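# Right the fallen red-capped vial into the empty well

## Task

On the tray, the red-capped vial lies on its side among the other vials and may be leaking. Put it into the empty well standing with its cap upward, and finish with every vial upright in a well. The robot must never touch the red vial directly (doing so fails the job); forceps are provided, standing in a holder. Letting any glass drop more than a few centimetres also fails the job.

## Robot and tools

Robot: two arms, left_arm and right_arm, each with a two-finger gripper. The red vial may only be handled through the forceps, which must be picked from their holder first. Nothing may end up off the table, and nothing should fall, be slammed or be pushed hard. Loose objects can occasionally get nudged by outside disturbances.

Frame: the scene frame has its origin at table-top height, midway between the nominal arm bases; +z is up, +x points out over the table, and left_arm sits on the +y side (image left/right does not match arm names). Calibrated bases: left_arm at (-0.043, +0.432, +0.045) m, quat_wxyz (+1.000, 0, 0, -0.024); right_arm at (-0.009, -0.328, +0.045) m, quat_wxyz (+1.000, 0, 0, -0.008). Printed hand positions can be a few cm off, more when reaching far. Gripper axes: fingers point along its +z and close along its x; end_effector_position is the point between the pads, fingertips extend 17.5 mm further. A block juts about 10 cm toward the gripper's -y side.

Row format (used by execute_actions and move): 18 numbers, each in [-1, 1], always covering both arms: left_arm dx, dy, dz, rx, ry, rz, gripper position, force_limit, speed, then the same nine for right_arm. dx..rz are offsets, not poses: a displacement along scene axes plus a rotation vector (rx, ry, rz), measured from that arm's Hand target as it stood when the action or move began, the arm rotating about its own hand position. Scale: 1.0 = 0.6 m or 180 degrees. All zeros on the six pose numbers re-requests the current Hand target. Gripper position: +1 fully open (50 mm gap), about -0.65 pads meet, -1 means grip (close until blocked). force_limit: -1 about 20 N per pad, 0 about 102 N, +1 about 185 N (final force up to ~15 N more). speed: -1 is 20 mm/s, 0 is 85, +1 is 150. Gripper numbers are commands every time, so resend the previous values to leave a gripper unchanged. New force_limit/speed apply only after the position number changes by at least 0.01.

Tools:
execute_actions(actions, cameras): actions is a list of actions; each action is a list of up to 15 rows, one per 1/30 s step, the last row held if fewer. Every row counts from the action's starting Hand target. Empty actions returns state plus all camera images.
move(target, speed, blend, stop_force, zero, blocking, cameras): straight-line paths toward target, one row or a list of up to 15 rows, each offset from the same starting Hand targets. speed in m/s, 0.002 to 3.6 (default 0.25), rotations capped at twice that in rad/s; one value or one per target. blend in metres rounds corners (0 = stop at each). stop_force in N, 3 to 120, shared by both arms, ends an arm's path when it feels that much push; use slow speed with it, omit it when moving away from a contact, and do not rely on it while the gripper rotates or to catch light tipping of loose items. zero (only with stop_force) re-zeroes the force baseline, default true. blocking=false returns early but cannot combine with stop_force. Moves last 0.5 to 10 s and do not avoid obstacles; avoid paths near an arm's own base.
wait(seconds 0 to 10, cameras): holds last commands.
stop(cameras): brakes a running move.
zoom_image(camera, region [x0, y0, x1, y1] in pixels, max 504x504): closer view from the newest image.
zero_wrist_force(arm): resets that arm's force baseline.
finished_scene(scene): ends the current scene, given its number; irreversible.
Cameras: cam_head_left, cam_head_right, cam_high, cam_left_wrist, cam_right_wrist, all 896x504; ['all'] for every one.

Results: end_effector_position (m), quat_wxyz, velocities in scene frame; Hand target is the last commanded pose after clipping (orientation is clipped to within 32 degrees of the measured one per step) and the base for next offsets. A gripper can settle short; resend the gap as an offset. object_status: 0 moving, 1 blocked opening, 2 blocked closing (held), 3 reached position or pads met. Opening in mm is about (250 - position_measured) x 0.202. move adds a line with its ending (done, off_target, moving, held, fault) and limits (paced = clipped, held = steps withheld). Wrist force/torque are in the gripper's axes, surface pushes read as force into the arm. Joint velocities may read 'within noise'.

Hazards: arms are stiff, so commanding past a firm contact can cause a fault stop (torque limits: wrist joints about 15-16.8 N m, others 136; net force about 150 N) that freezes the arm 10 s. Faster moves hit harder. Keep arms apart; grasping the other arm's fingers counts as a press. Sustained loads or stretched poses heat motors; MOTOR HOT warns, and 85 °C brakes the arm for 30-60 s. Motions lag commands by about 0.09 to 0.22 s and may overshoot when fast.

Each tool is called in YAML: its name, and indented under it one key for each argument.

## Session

execute_actions:
  actions: []

Scene clock: 0.00 s.
left_arm: end_effector_position=(+0.0179, +0.1466, +0.1358) position_measured=3 object_status=3 end_effector_quat_wxyz=(-0.240, +0.932, +0.221, -0.158) | right_arm: end_effector_position=(+0.0322, -0.4779, +0.2907) position_measured=3 object_status=3 end_effector_quat_wxyz=(+0.430, +0.291, +0.825, +0.224)
Joint positions: left_arm=[-1.44 -1.588 2.234 -1.76 -1.948 -0.295] | right_arm=[1.367 -0.917 -2.398 -1.913 2.488 3.342]
Joint velocities: within noise
Joint torques (N m): no reading
Wrist force (N): no reading
Wrist torque (N m): no reading
Wrist force, peak (N): no reading
Hand target: left_arm +0.0179, +0.1466, +0.1358; -0.240, +0.932, +0.221, -0.158 | right_arm +0.0322, -0.4779, +0.2907; +0.430, +0.291, +0.825, +0.224
Tool commands: left_gripper/position=+1.0 left_gripper/force_limit=+1.0 left_gripper/speed=+1.0 right_gripper/position=+1.0 right_gripper/force_limit=+1.0 right_gripper/speed=+1.0

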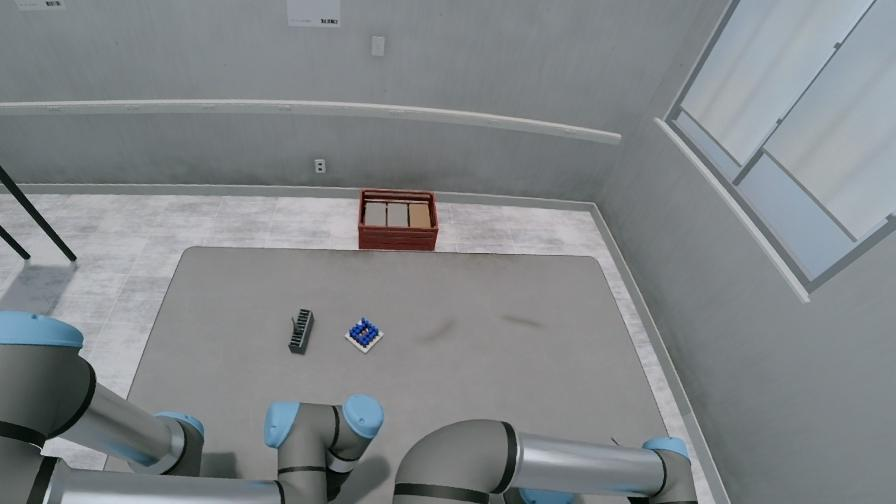

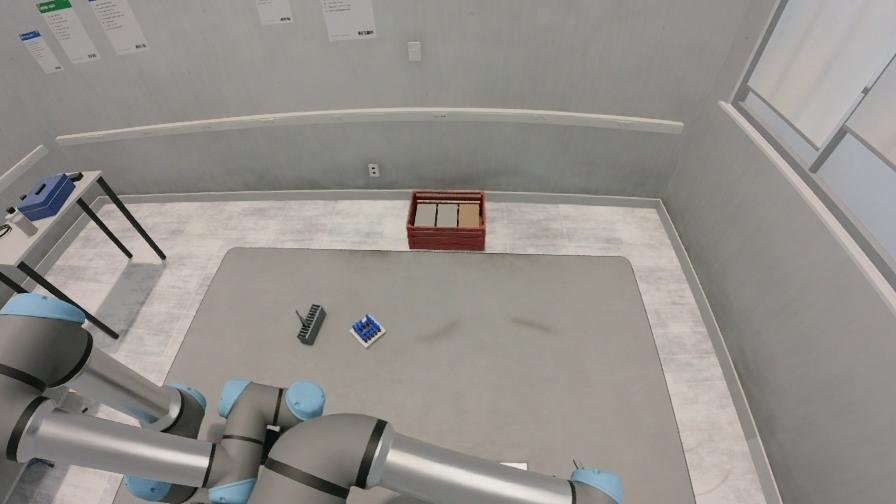

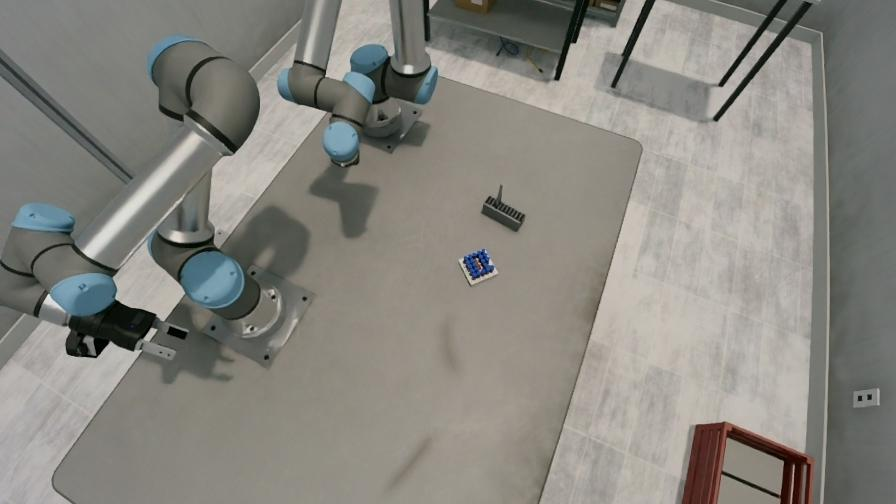

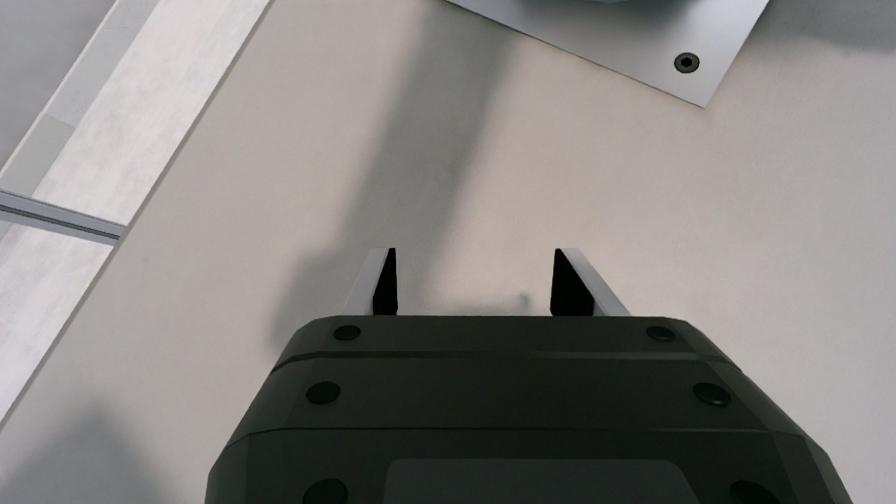

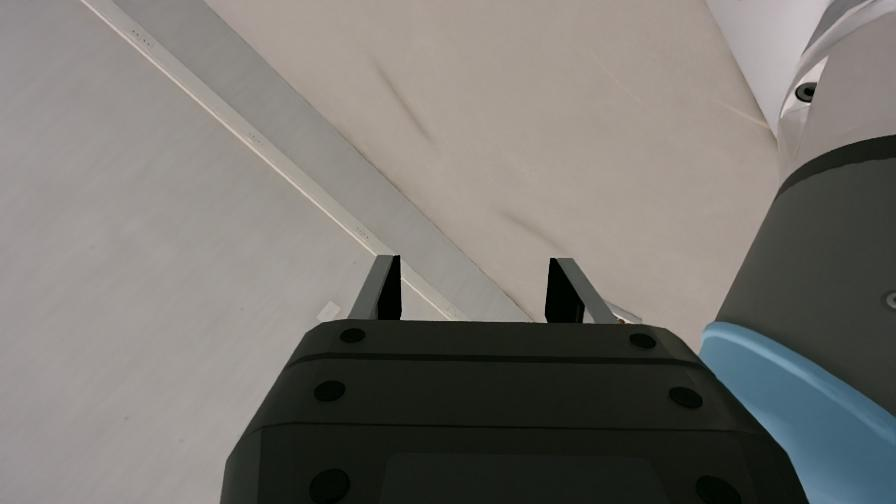

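move:
  target:
    - [0,0,0,0,0,0,1,1,1,0.45,0.10,0.05,-0.1536,0.0358,0.1929,1,1,1]
    - [0,0,0,0,0,0,1,1,1,0.70,0.45,0.0667,-0.3072,0.0716,0.3858,1,1,1]
  speed: 0.3
  blend: [0.05,0]
  cameras: ["cam_right_wrist", "cam_high"]

Scene clock: 4.17 s.
left_arm: end_effector_position=(+0.0179, +0.1466, +0.1358) position_measured=3 object_status=3 end_effector_quat_wxyz=(-0.240, +0.932, +0.221, -0.158) | right_arm: end_effector_position=(+0.4521, -0.2079, +0.3307) position_measured=3 object_status=3 end_effector_quat_wxyz=(+0.225, -0.408, +0.885, +0.006)
Joint positions: left_arm=[-1.44 -1.588 2.234 -1.76 -1.948 -0.295] | right_arm=[3.723 -1.259 -2.119 -0.882 1.524 4.402]
Joint torques (N m): left_arm=[0.65 -19.7 -18.91 -1.61 -0.83 -0.19] | right_arm=[-2.58 1.61 35.21 6.64 -0.21 -1.41]
Wrist force (N): left_arm=[0.1 0.0 -0.1] | right_arm=[-0.1 -2.6 -1.1]
Wrist torque (N m): left_arm=[0.00 -0.02 0.00] | right_arm=[0.12 -0.17 0.45]
Wrist force, peak (N): left_arm=[0.4 0.2 -0.1] | right_arm=[-0.5 -3.5 -1.2]
Hand target: left_arm +0.0179, +0.1466, +0.1358; -0.240, +0.932, +0.221, -0.158 | right_arm +0.4522, -0.2079, +0.3307; +0.225, -0.408, +0.884, +0.006
Off the commanded pose: left_arm 0.000 m, 0 deg | right_arm 0.000 m, 0 deg.
move: done
Images, in order (width x height): cam_high 896x504, cam_right_wrist 896x504.

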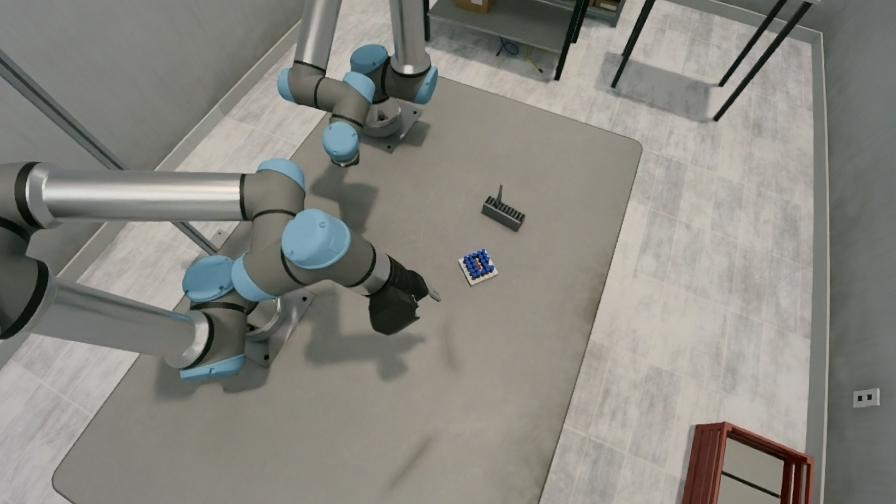

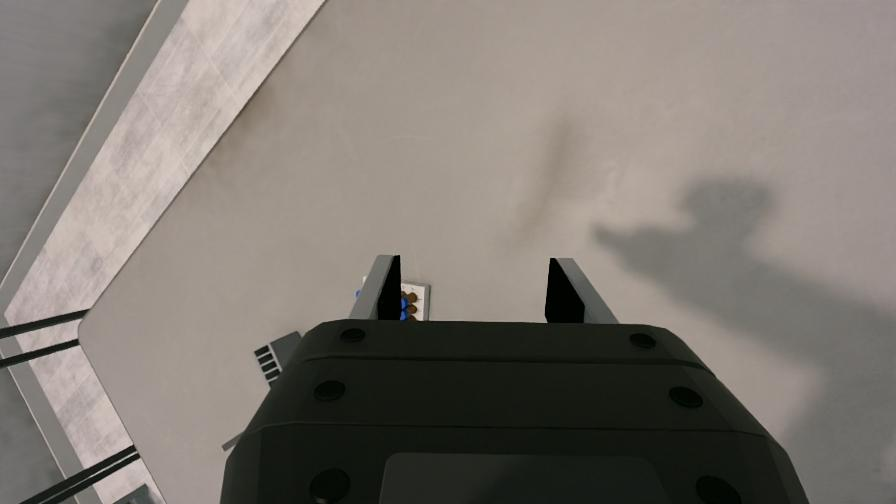

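move:
  target: [0,0,0,0,0,0,1,1,1,-0.087,0.38,0.02,-0.1316,0.0307,0.1654,1,1,1]
  speed: 0.25
  cameras: ["cam_right_wrist", "cam_high"]

zoom_image:
  camera: "cam_high"
  region: [440, 170, 560, 300]

Scene clock: 6.17 s.
left_arm: end_effector_position=(+0.0179, +0.1466, +0.1358) position_measured=3 object_status=3 end_effector_quat_wxyz=(-0.240, +0.932, +0.221, -0.158) | right_arm: end_effector_position=(+0.4000, +0.0201, +0.3427) position_measured=3 object_status=3 end_effector_quat_wxyz=(+0.087, -0.657, +0.743, -0.097)
Joint positions: left_arm=[-1.44 -1.588 2.234 -1.76 -1.948 -0.295] | right_arm=[4.235 -1.541 -1.724 -1.349 1.329 4.331]
Joint torques (N m): left_arm=[0.11 -19.95 -18.77 -1.65 -0.92 -0.09] | right_arm=[-1.39 14.78 31.88 3.94 0.96 0.58]
Wrist force (N): left_arm=[0.2 0.1 0.0] | right_arm=[1.6 -2.5 -0.6]
Wrist torque (N m): left_arm=[0.01 -0.02 0.00] | right_arm=[0.23 -0.37 0.62]
Wrist force, peak (N): left_arm=[0.4 -0.3 0.2] | right_arm=[1.7 -5.1 -1.3]
Hand target: left_arm +0.0179, +0.1466, +0.1358; -0.240, +0.932, +0.221, -0.158 | right_arm +0.4000, +0.0201, +0.3427; +0.087, -0.657, +0.743, -0.097
Off the commanded pose: left_arm 0.000 m, 0 deg | right_arm 0.000 m, 0 deg.
move: done
Images, in order (width x height): cam_high 896x504, cam_right_wrist 896x504.

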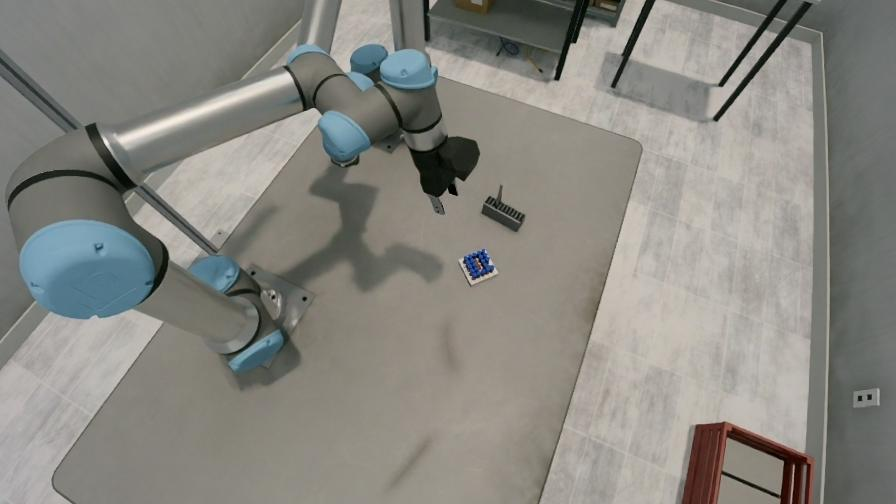

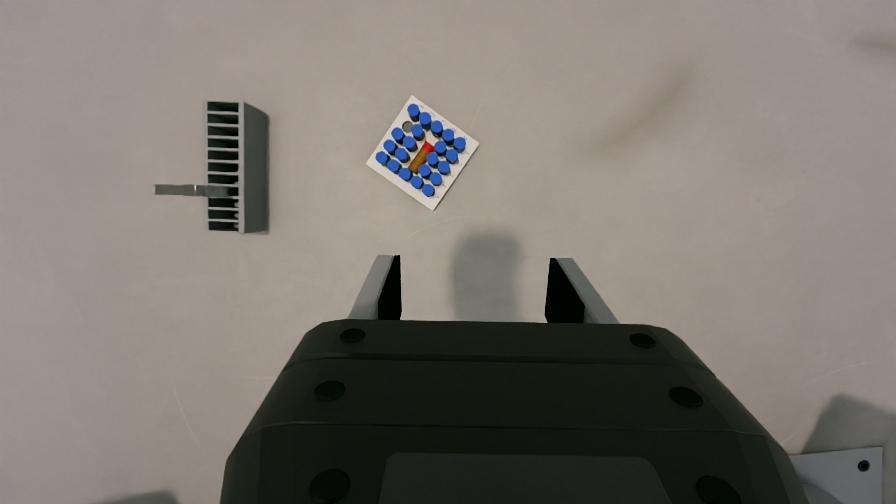

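Scaled by 3.877 from the camera's 896x504 image, which has a finer 1280x720 frame.

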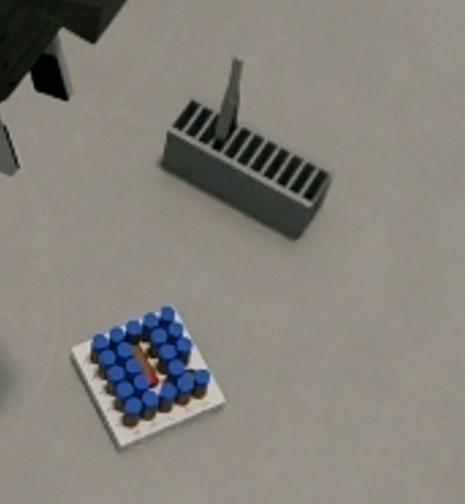

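zoom_image:
  camera: "cam_right_wrist"
  region: [350, 85, 500, 225]

zoom_image:
  camera: "cam_right_wrist"
  region: [140, 85, 290, 245]

Scaled by 3.360 from the camera's 896x504 image, which has a finer 1280x720 frame.

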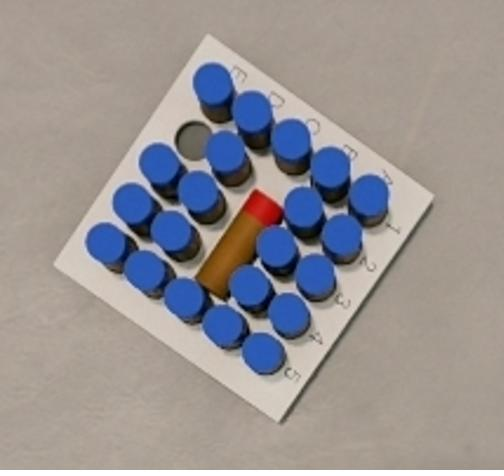

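Scaled by 3.150 from the camera's 896x504 image, which has a finer 1280x720 frame.

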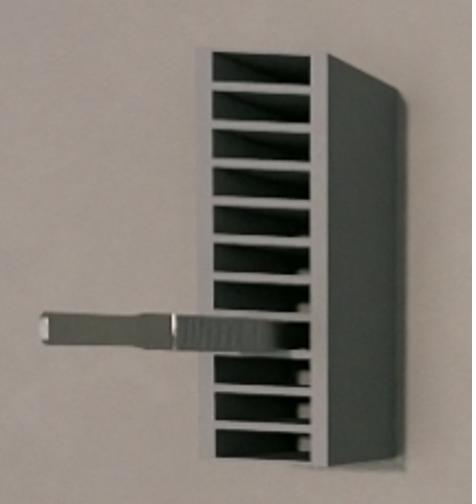

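move:
  target: [0,0,0,0,0,0,1,1,1,-0.0083,-0.18,-0.2645,0.0946,-0.2517,0.2902,1,1,1]
  speed: 0.2
  cameras: ["cam_right_wrist", "cam_high"]

zoom_image:
  camera: "cam_right_wrist"
  region: [380, 130, 520, 270]

Scene clock: 14.63 s.
left_arm: end_effector_position=(+0.0179, +0.1466, +0.1358) position_measured=3 object_status=3 end_effector_quat_wxyz=(-0.240, +0.932, +0.221, -0.158) | right_arm: end_effector_position=(+0.3950, -0.0879, +0.1840) position_measured=3 object_status=3 end_effector_quat_wxyz=(-0.478, +0.803, -0.305, +0.181) end_effector_velocity=(-0.001, +0.001, +0.001) end_effector_angular_velocity=(+0.002, -0.003, +0.004)
Joint positions: left_arm=[-1.44 -1.588 2.234 -1.76 -1.948 -0.295] | right_arm=[3.961 -1.896 -2.708 0.966 1.607 3.122]
Joint velocities: left_arm=[within noise] | right_arm=[0.002 -0.002 0 0.005 0.002 -0.002]
Joint torques (N m): left_arm=[-0.2 -20.48 -18.69 -1.79 -0.91 -0.14] | right_arm=[5.74 10.1 17.28 7.29 1.09 -1.56]
Wrist force (N): left_arm=[0.0 -0.1 -0.1] | right_arm=[1.9 -5.5 -0.3]
Wrist torque (N m): left_arm=[-0.01 -0.01 0.00] | right_arm=[-0.10 -0.12 0.98]
Wrist force, peak (N): left_arm=[0.4 -0.4 -0.2] | right_arm=[3.6 -5.4 -0.6]
Hand target: left_arm +0.0179, +0.1466, +0.1358; -0.240, +0.932, +0.221, -0.158 | right_arm +0.3950, -0.0879, +0.1840; -0.478, +0.803, -0.305, +0.181
Off the commanded pose: left_arm 0.000 m, 0 deg | right_arm 0.000 m, 0 deg.
move: done
Images, in order (width x height): cam_high 896x504, cam_right_wrist 896x504.

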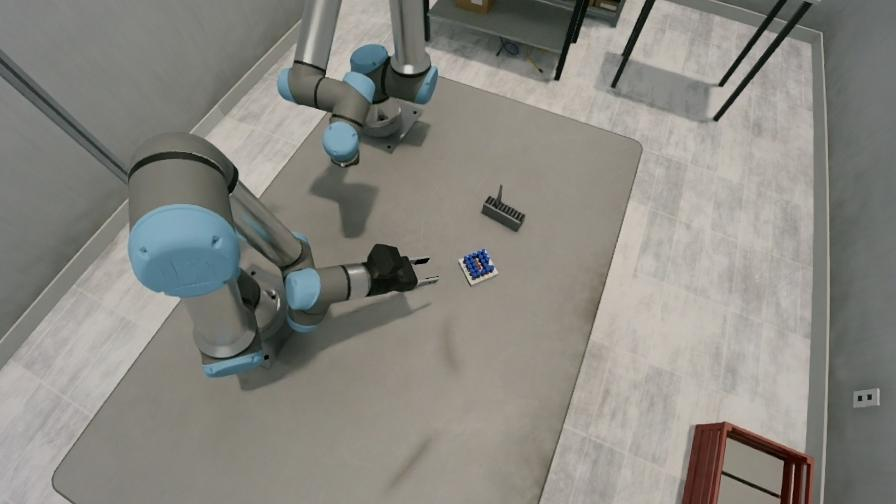

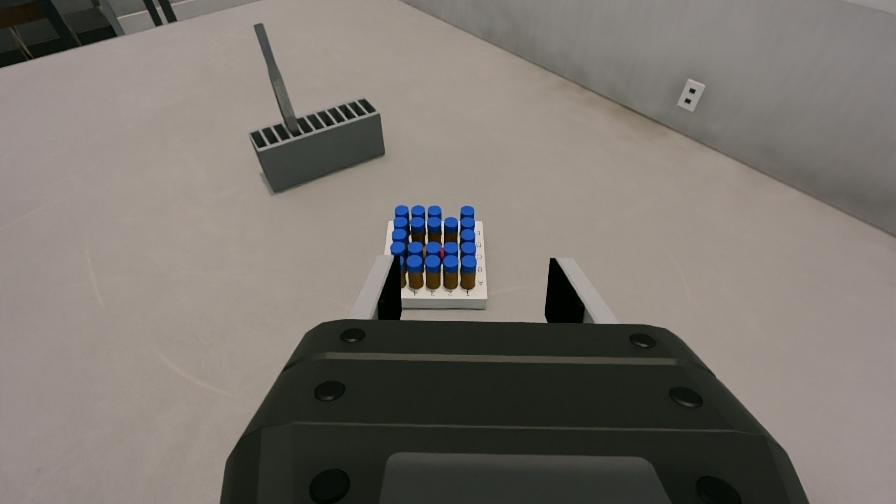

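Scaled by 3.600 from the camera's 896x504 image, which has a finer 1280x720 frame.

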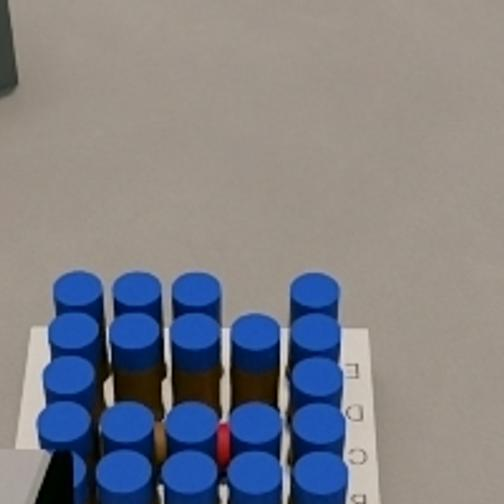

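move:
  target:
    - [0.1, 0.05, 0.274, 0, 0, 0, 1, 1, 1, 0, 0, 0, 0, 0, 0, 1, 1, 1]
    - [0.765, 0.156, 0.274, -0.2163, 0.0446, -0.6267, 1, 1, 1, 0, 0, 0, 0, 0, 0, 1, 1, 1]
  blend: [0.03, 0]
  cameras: ["all"]

Scene clock: 20.80 s.
left_arm: end_effector_position=(+0.4769, +0.2403, +0.3002) position_measured=3 object_status=3 end_effector_quat_wxyz=(+0.000, +0.707, -0.707, +0.000) | right_arm: end_effector_position=(+0.3950, -0.0879, +0.1840) position_measured=3 object_status=3 end_effector_quat_wxyz=(-0.478, +0.803, -0.305, +0.181)
Joint positions: left_arm=[-0.547 -1.447 1.625 -1.749 -1.57 2.546] | right_arm=[3.961 -1.896 -2.708 0.966 1.607 3.122]
Joint torques (N m): left_arm=[-8.05 -40.22 -25.57 -1.72 0.48 1.37] | right_arm=[15.74 30.33 19.41 1.4 -1.01 1.35]
Wrist force (N): left_arm=[-0.4 -0.1 0.6] | right_arm=[1.5 -5.6 -0.2]
Wrist torque (N m): left_arm=[-0.11 0.07 -0.14] | right_arm=[-0.11 -0.05 0.98]
Wrist force, peak (N): left_arm=[-0.5 1.8 2.7] | right_arm=[1.8 -5.8 -0.4]
Hand target: left_arm +0.4769, +0.2402, +0.3002; +0.000, +0.707, -0.707, +0.000 | right_arm +0.3950, -0.0879, +0.1840; -0.478, +0.803, -0.305, +0.181
Off the commanded pose: left_arm 0.000 m, 0 deg | right_arm 0.000 m, 0 deg.
move: done

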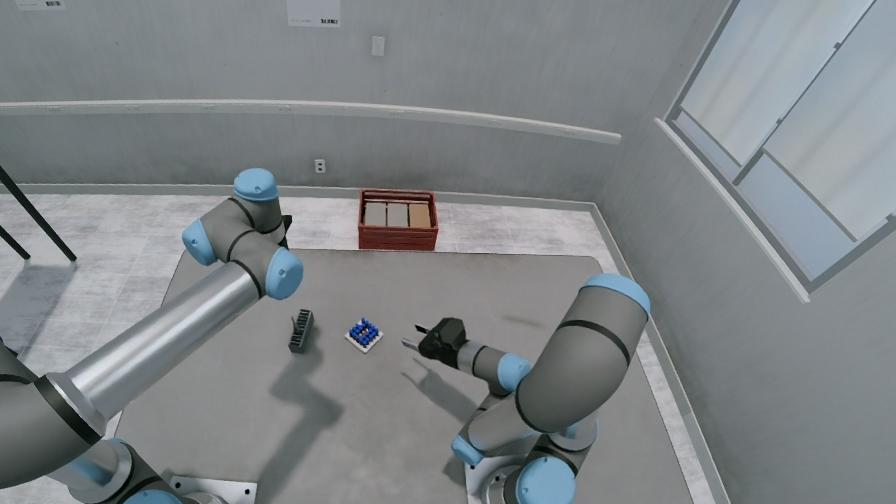

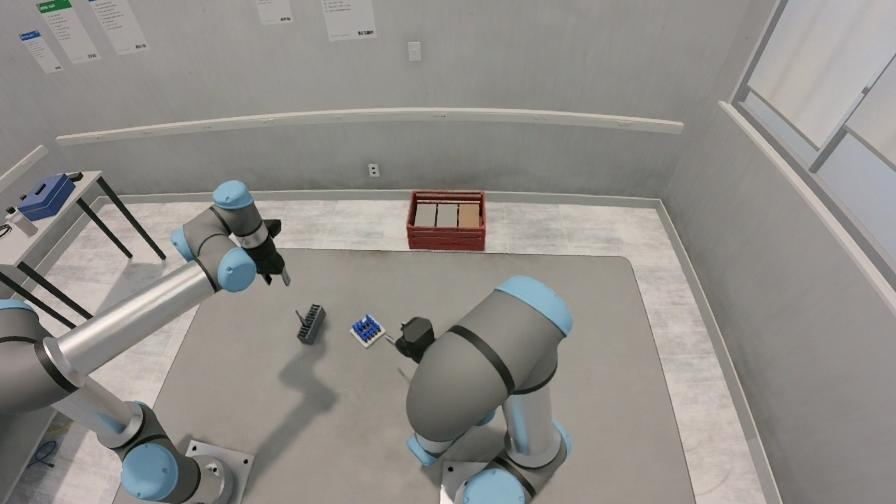

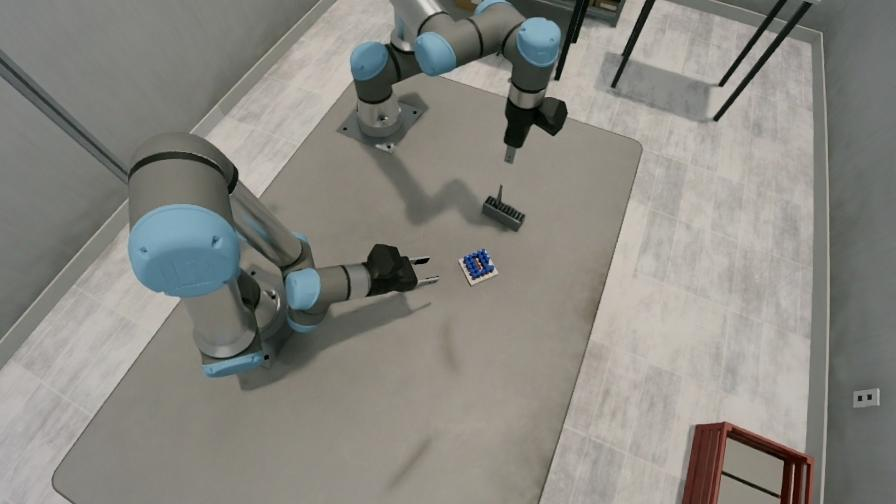

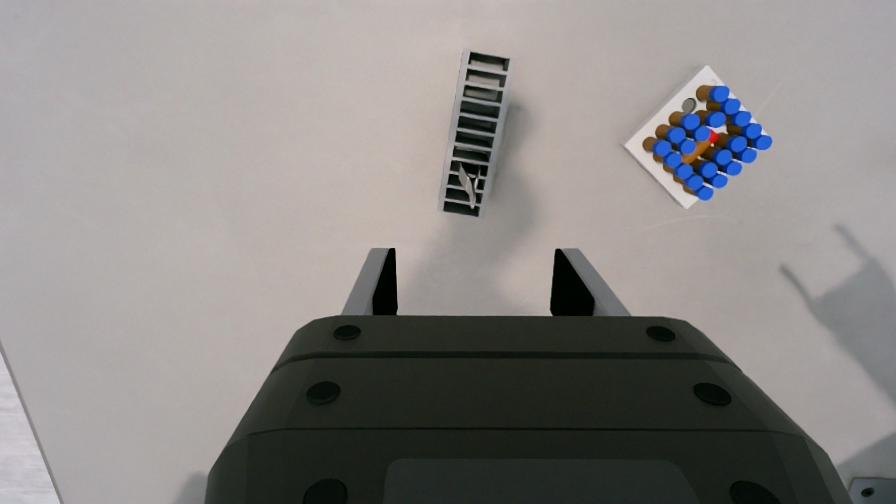

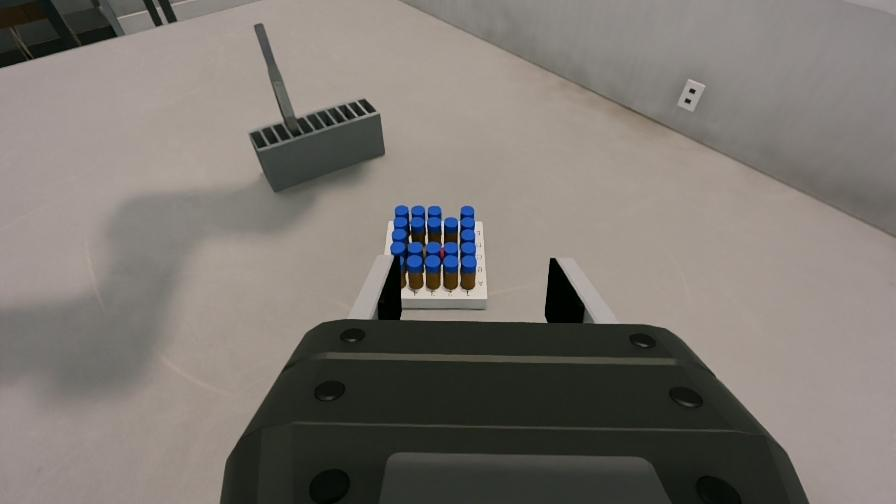

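zoom_image:
  camera: "cam_left_wrist"
  region: [400, 40, 560, 230]

zoom_image:
  camera: "cam_right_wrist"
  region: [230, 0, 400, 200]

zoom_image:
  camera: "cam_left_wrist"
  region: [610, 50, 790, 220]

Scaled by 2.653 from the camera's 896x504 image, which has a finer 1280x720 frame.

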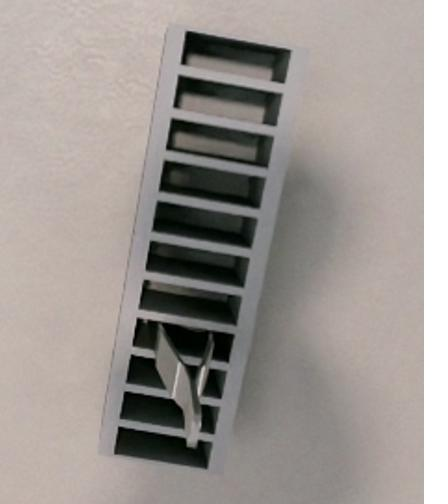

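Scaled by 2.520 from the camera's 896x504 image, which has a finer 1280x720 frame.

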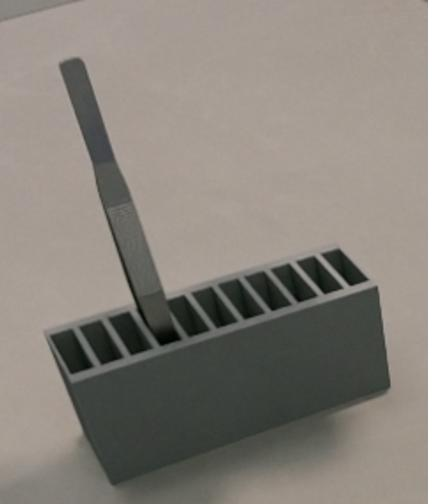

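Scaled by 2.800 from the camera's 896x504 image, which has a finer 1280x720 frame.

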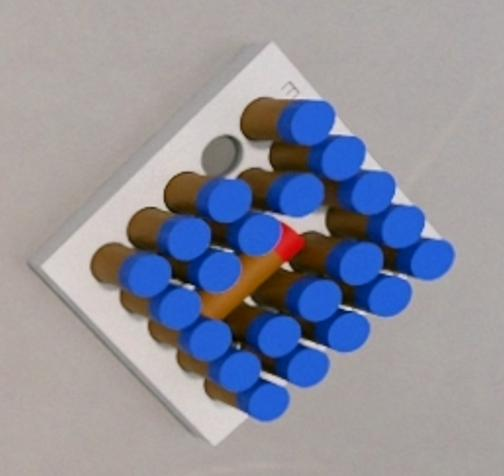

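move:
  target: [-0.0182, -0.0137, -0.158, 0, 0, -0.0467, 1, 1, 1, 0, 0, 0, 0, 0, 0, 1, 1, 1]
  cameras: ["cam_left_wrist", "cam_right_wrist"]

zoom_image:
  camera: "cam_left_wrist"
  region: [360, 20, 560, 320]

zoom_image:
  camera: "cam_right_wrist"
  region: [200, 0, 400, 200]

Scene clock: 23.10 s.
left_arm: end_effector_position=(+0.4659, +0.2320, +0.2055) position_measured=3 object_status=3 end_effector_quat_wxyz=(+0.000, -0.654, +0.757, +0.000) | right_arm: end_effector_position=(+0.3950, -0.0879, +0.1840) position_measured=3 object_status=3 end_effector_quat_wxyz=(-0.478, +0.803, -0.305, +0.181)
Joint positions: left_arm=[-0.571 -1.398 1.821 -1.995 -1.57 2.668] | right_arm=[3.961 -1.896 -2.708 0.966 1.607 3.122]
Joint torques (N m): left_arm=[14.42 -38.71 -16.22 -5.22 -1.61 1.36] | right_arm=[15.36 29.77 19.68 1.51 -1.01 1.34]
Wrist force (N): left_arm=[-0.4 -0.1 0.5] | right_arm=[1.7 -5.2 -0.3]
Wrist torque (N m): left_arm=[-0.12 0.09 -0.14] | right_arm=[-0.06 -0.07 0.99]
Wrist force, peak (N): left_arm=[-0.1 0.4 3.8] | right_arm=[2.0 -5.7 -0.3]
Hand target: left_arm +0.4660, +0.2320, +0.2054; +0.000, -0.654, +0.757, +0.000 | right_arm +0.3950, -0.0879, +0.1840; -0.478, +0.803, -0.305, +0.181
Off the commanded pose: left_arm 0.000 m, 0 deg | right_arm 0.000 m, 0 deg.
move: done
Images, in order (width x height): cam_left_wrist 896x504, cam_right_wrist 896x504.

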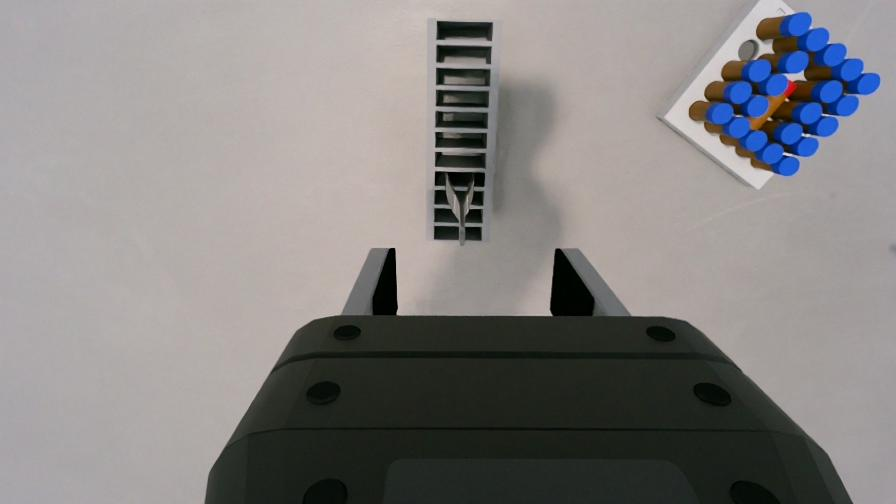

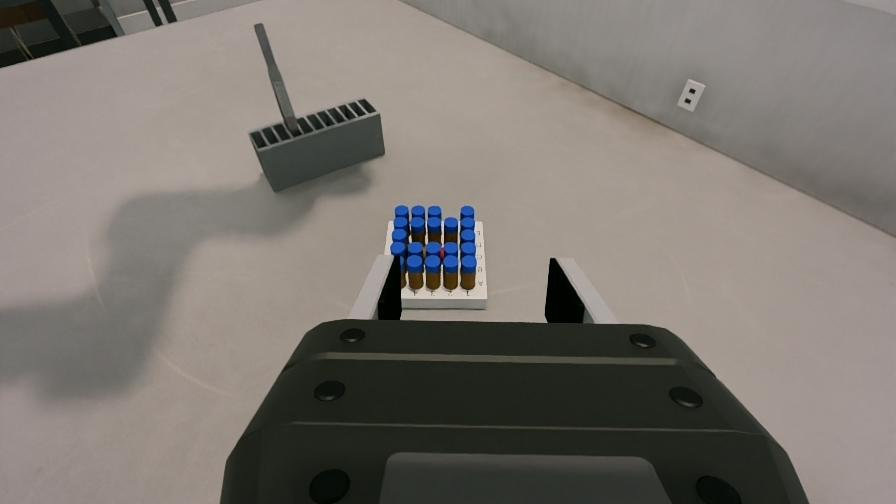

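Scaled by 1.680 from the camera's 896x504 image, which has a finer 1280x720 frame.

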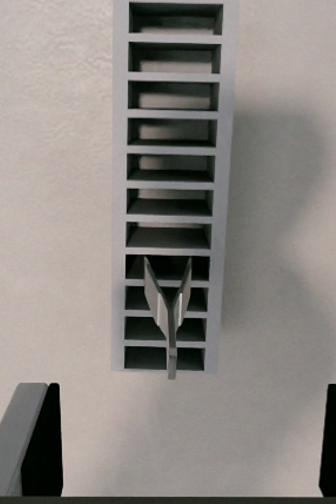

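Scaled by 2.520 from the camera's 896x504 image, which has a finer 1280x720 frame.

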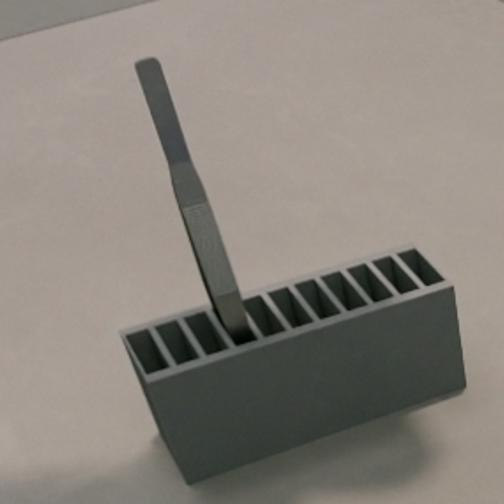

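move:
  target: [0.0003, 0.0025, -0.173, -0.0111, -0.0111, 0, 0.5, -1, -1, 0, 0, 0, 0, 0, 0, 1, 1, 1]
  speed: 0.12
  cameras: ["cam_left_wrist", "cam_right_wrist"]

zoom_image:
  camera: "cam_left_wrist"
  region: [360, 120, 560, 320]

zoom_image:
  camera: "cam_right_wrist"
  region: [200, 0, 400, 200]

Scene clock: 25.17 s.
left_arm: end_effector_position=(+0.4662, +0.2335, +0.1017) position_measured=78 object_status=3 end_effector_quat_wxyz=(+0.002, -0.653, +0.757, -0.025) | right_arm: end_effector_position=(+0.3950, -0.0879, +0.1840) position_measured=3 object_status=3 end_effector_quat_wxyz=(-0.478, +0.803, -0.305, +0.181)
Joint positions: left_arm=[-0.564 -1.276 1.995 -2.338 -1.579 2.675] | right_arm=[3.961 -1.896 -2.708 0.966 1.607 3.122]
Joint torques (N m): left_arm=[3.03 -18.6 -4.19 -1.3 1.45 0.28] | right_arm=[14.88 28.79 19.15 1.2 -0.68 1.36]
Wrist force (N): left_arm=[0.2 -0.3 -29.6] | right_arm=[1.8 -5.6 -0.7]
Wrist torque (N m): left_arm=[-0.12 0.01 -0.16] | right_arm=[-0.12 -0.10 0.99]
Wrist force, peak (N): left_arm=[0.4 1.9 -40.5] | right_arm=[2.0 -5.7 -0.5]
Hand target: left_arm +0.4662, +0.2335, +0.1016; +0.002, -0.653, +0.757, -0.025 | right_arm +0.3950, -0.0879, +0.1840; -0.478, +0.803, -0.305, +0.181
Off the commanded pose: left_arm 0.000 m, 0 deg | right_arm 0.000 m, 0 deg.
move: done
Images, in order (width x height): cam_left_wrist 896x504, cam_right_wrist 896x504.

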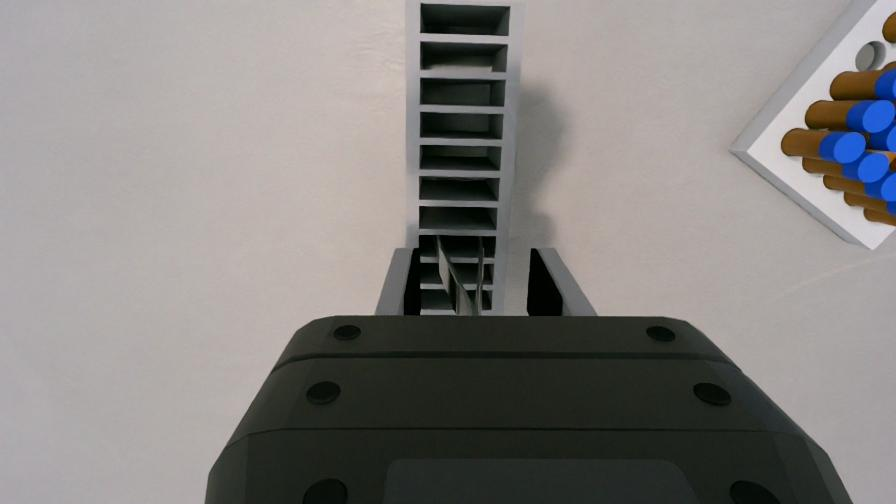

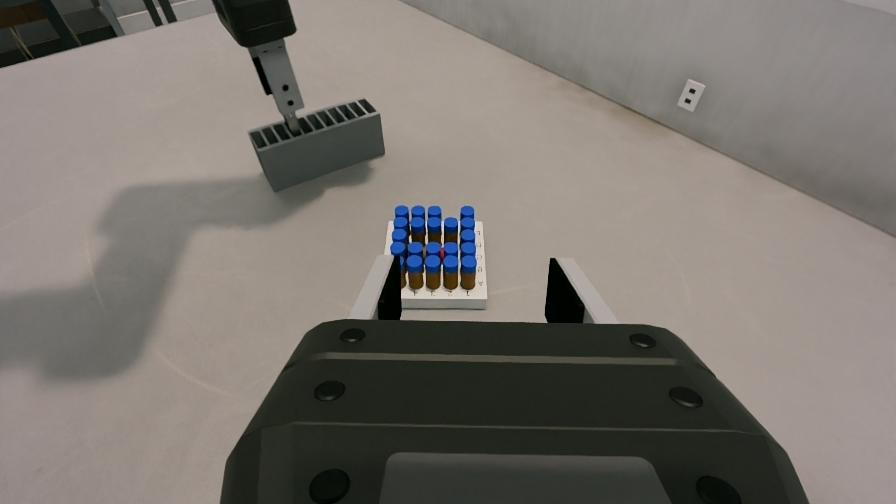

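Scaled by 2.520 from the camera's 896x504 image, which has a finer 1280x720 frame.

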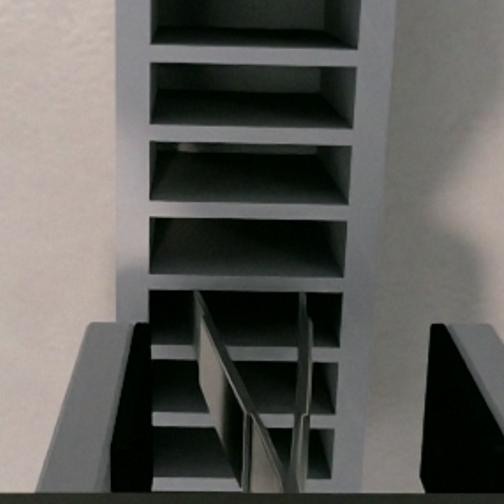

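Scaled by 2.520 from the camera's 896x504 image, which has a finer 1280x720 frame.

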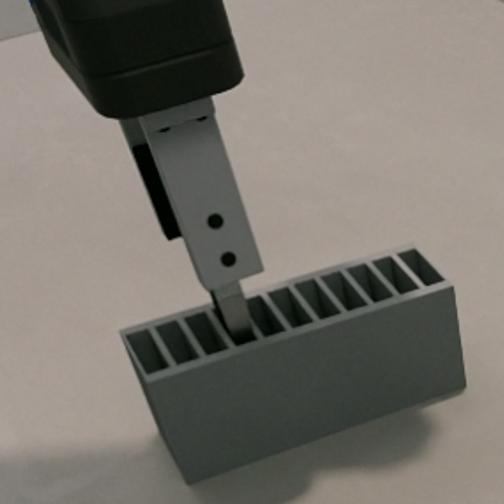

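move:
  target: [0, 0, 0.006, 0, 0, 0, 0.5, -1, -1, 0, 0, 0, 0, 0, 0, 1, 1, 1]
  speed: 0.02

Scene clock: 26.00 s.
left_arm: end_effector_position=(+0.4661, +0.2336, +0.1052) position_measured=78 object_status=3 end_effector_quat_wxyz=(+0.002, -0.653, +0.757, -0.025) | right_arm: end_effector_position=(+0.3950, -0.0879, +0.1840) position_measured=3 object_status=3 end_effector_quat_wxyz=(-0.478, +0.803, -0.305, +0.181)
Joint positions: left_arm=[-0.565 -1.283 1.991 -2.329 -1.579 2.674] | right_arm=[3.961 -1.896 -2.708 0.966 1.607 3.122]
Joint torques (N m): left_arm=[-12.43 -40.14 -22.59 -3.15 1.42 -1.38] | right_arm=[16.46 29.79 19.83 1.47 -0.97 1.38]
Wrist force (N): left_arm=[-0.1 -0.2 0.7] | right_arm=[1.7 -5.5 -0.3]
Wrist torque (N m): left_arm=[-0.11 0.03 -0.16] | right_arm=[-0.09 -0.09 0.99]
Wrist force, peak (N): left_arm=[0.0 -0.4 -29.7] | right_arm=[1.8 -5.7 -0.5]
Hand target: left_arm +0.4662, +0.2335, +0.1052; +0.002, -0.653, +0.757, -0.025 | right_arm +0.3950, -0.0879, +0.1840; -0.478, +0.803, -0.305, +0.181
Off the commanded pose: left_arm 0.000 m, 0 deg | right_arm 0.000 m, 0 deg.
move: done

move:
  target: [0, 0, 0.0015, 0, 0, 0, -0.4, -1, -1, 0, 0, 0, 0, 0, 0, 1, 1, 1]
  speed: 0.02
  cameras: ["cam_left_wrist", "cam_right_wrist"]

zoom_image:
  camera: "cam_left_wrist"
  region: [360, 120, 560, 320]

zoom_image:
  camera: "cam_right_wrist"
  region: [200, 0, 400, 200]

Scene clock: 27.77 s.
left_arm: end_effector_position=(+0.4662, +0.2335, +0.1061) position_measured=212 object_status=0 end_effector_quat_wxyz=(+0.002, -0.653, +0.757, -0.025) | right_arm: end_effector_position=(+0.3950, -0.0879, +0.1840) position_measured=3 object_status=3 end_effector_quat_wxyz=(-0.478, +0.803, -0.305, +0.181)
Joint positions: left_arm=[-0.565 -1.284 1.991 -2.327 -1.579 2.674] | right_arm=[3.961 -1.896 -2.708 0.966 1.607 3.122]
Joint torques (N m): left_arm=[-14.02 -38.04 -20.19 -5.07 1.54 -1.39] | right_arm=[15.87 29.67 18.65 1.36 -0.95 1.67]
Wrist force (N): left_arm=[-0.1 -0.2 0.4] | right_arm=[2.0 -5.2 -0.6]
Wrist torque (N m): left_arm=[-0.11 0.04 -0.16] | right_arm=[-0.05 -0.13 0.99]
Wrist force, peak (N): left_arm=[-0.6 -0.3 0.7] | right_arm=[1.8 -5.9 -0.4]
Hand target: left_arm +0.4662, +0.2335, +0.1061; +0.002, -0.653, +0.757, -0.025 | right_arm +0.3950, -0.0879, +0.1840; -0.478, +0.803, -0.305, +0.181
Off the commanded pose: left_arm 0.000 m, 0 deg | right_arm 0.000 m, 0 deg.
move: done
Images, in order (width x height): cam_left_wrist 896x504, cam_right_wrist 896x504.

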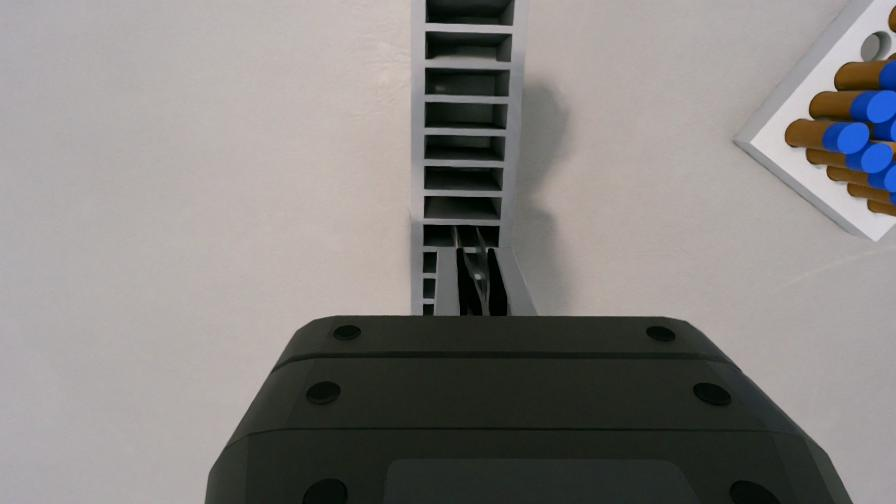

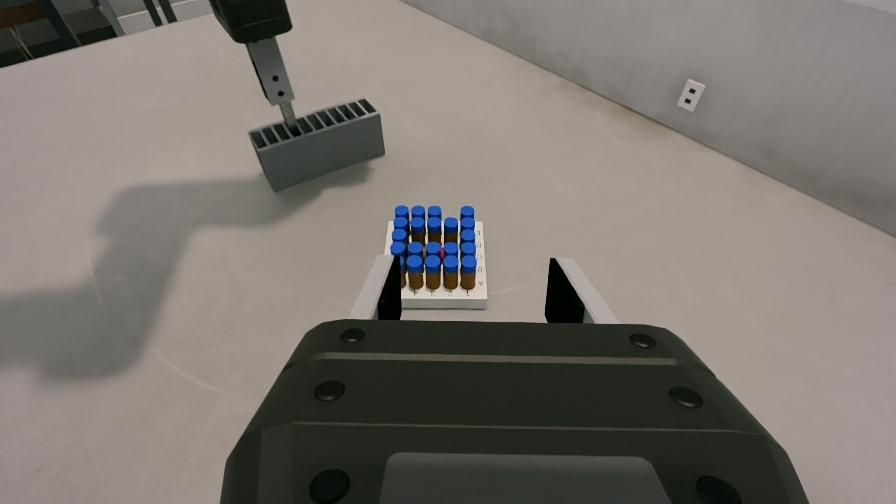

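Scaled by 2.520 from the camera's 896x504 image, which has a finer 1280x720 frame.

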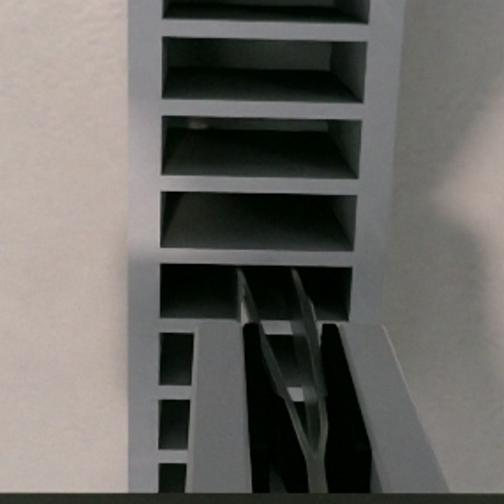

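Scaled by 2.520 from the camera's 896x504 image, which has a finer 1280x720 frame.

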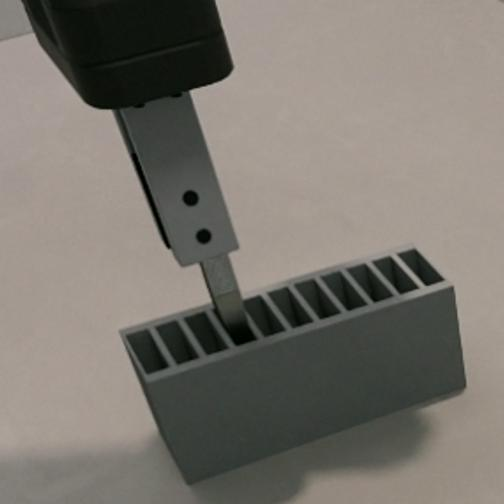

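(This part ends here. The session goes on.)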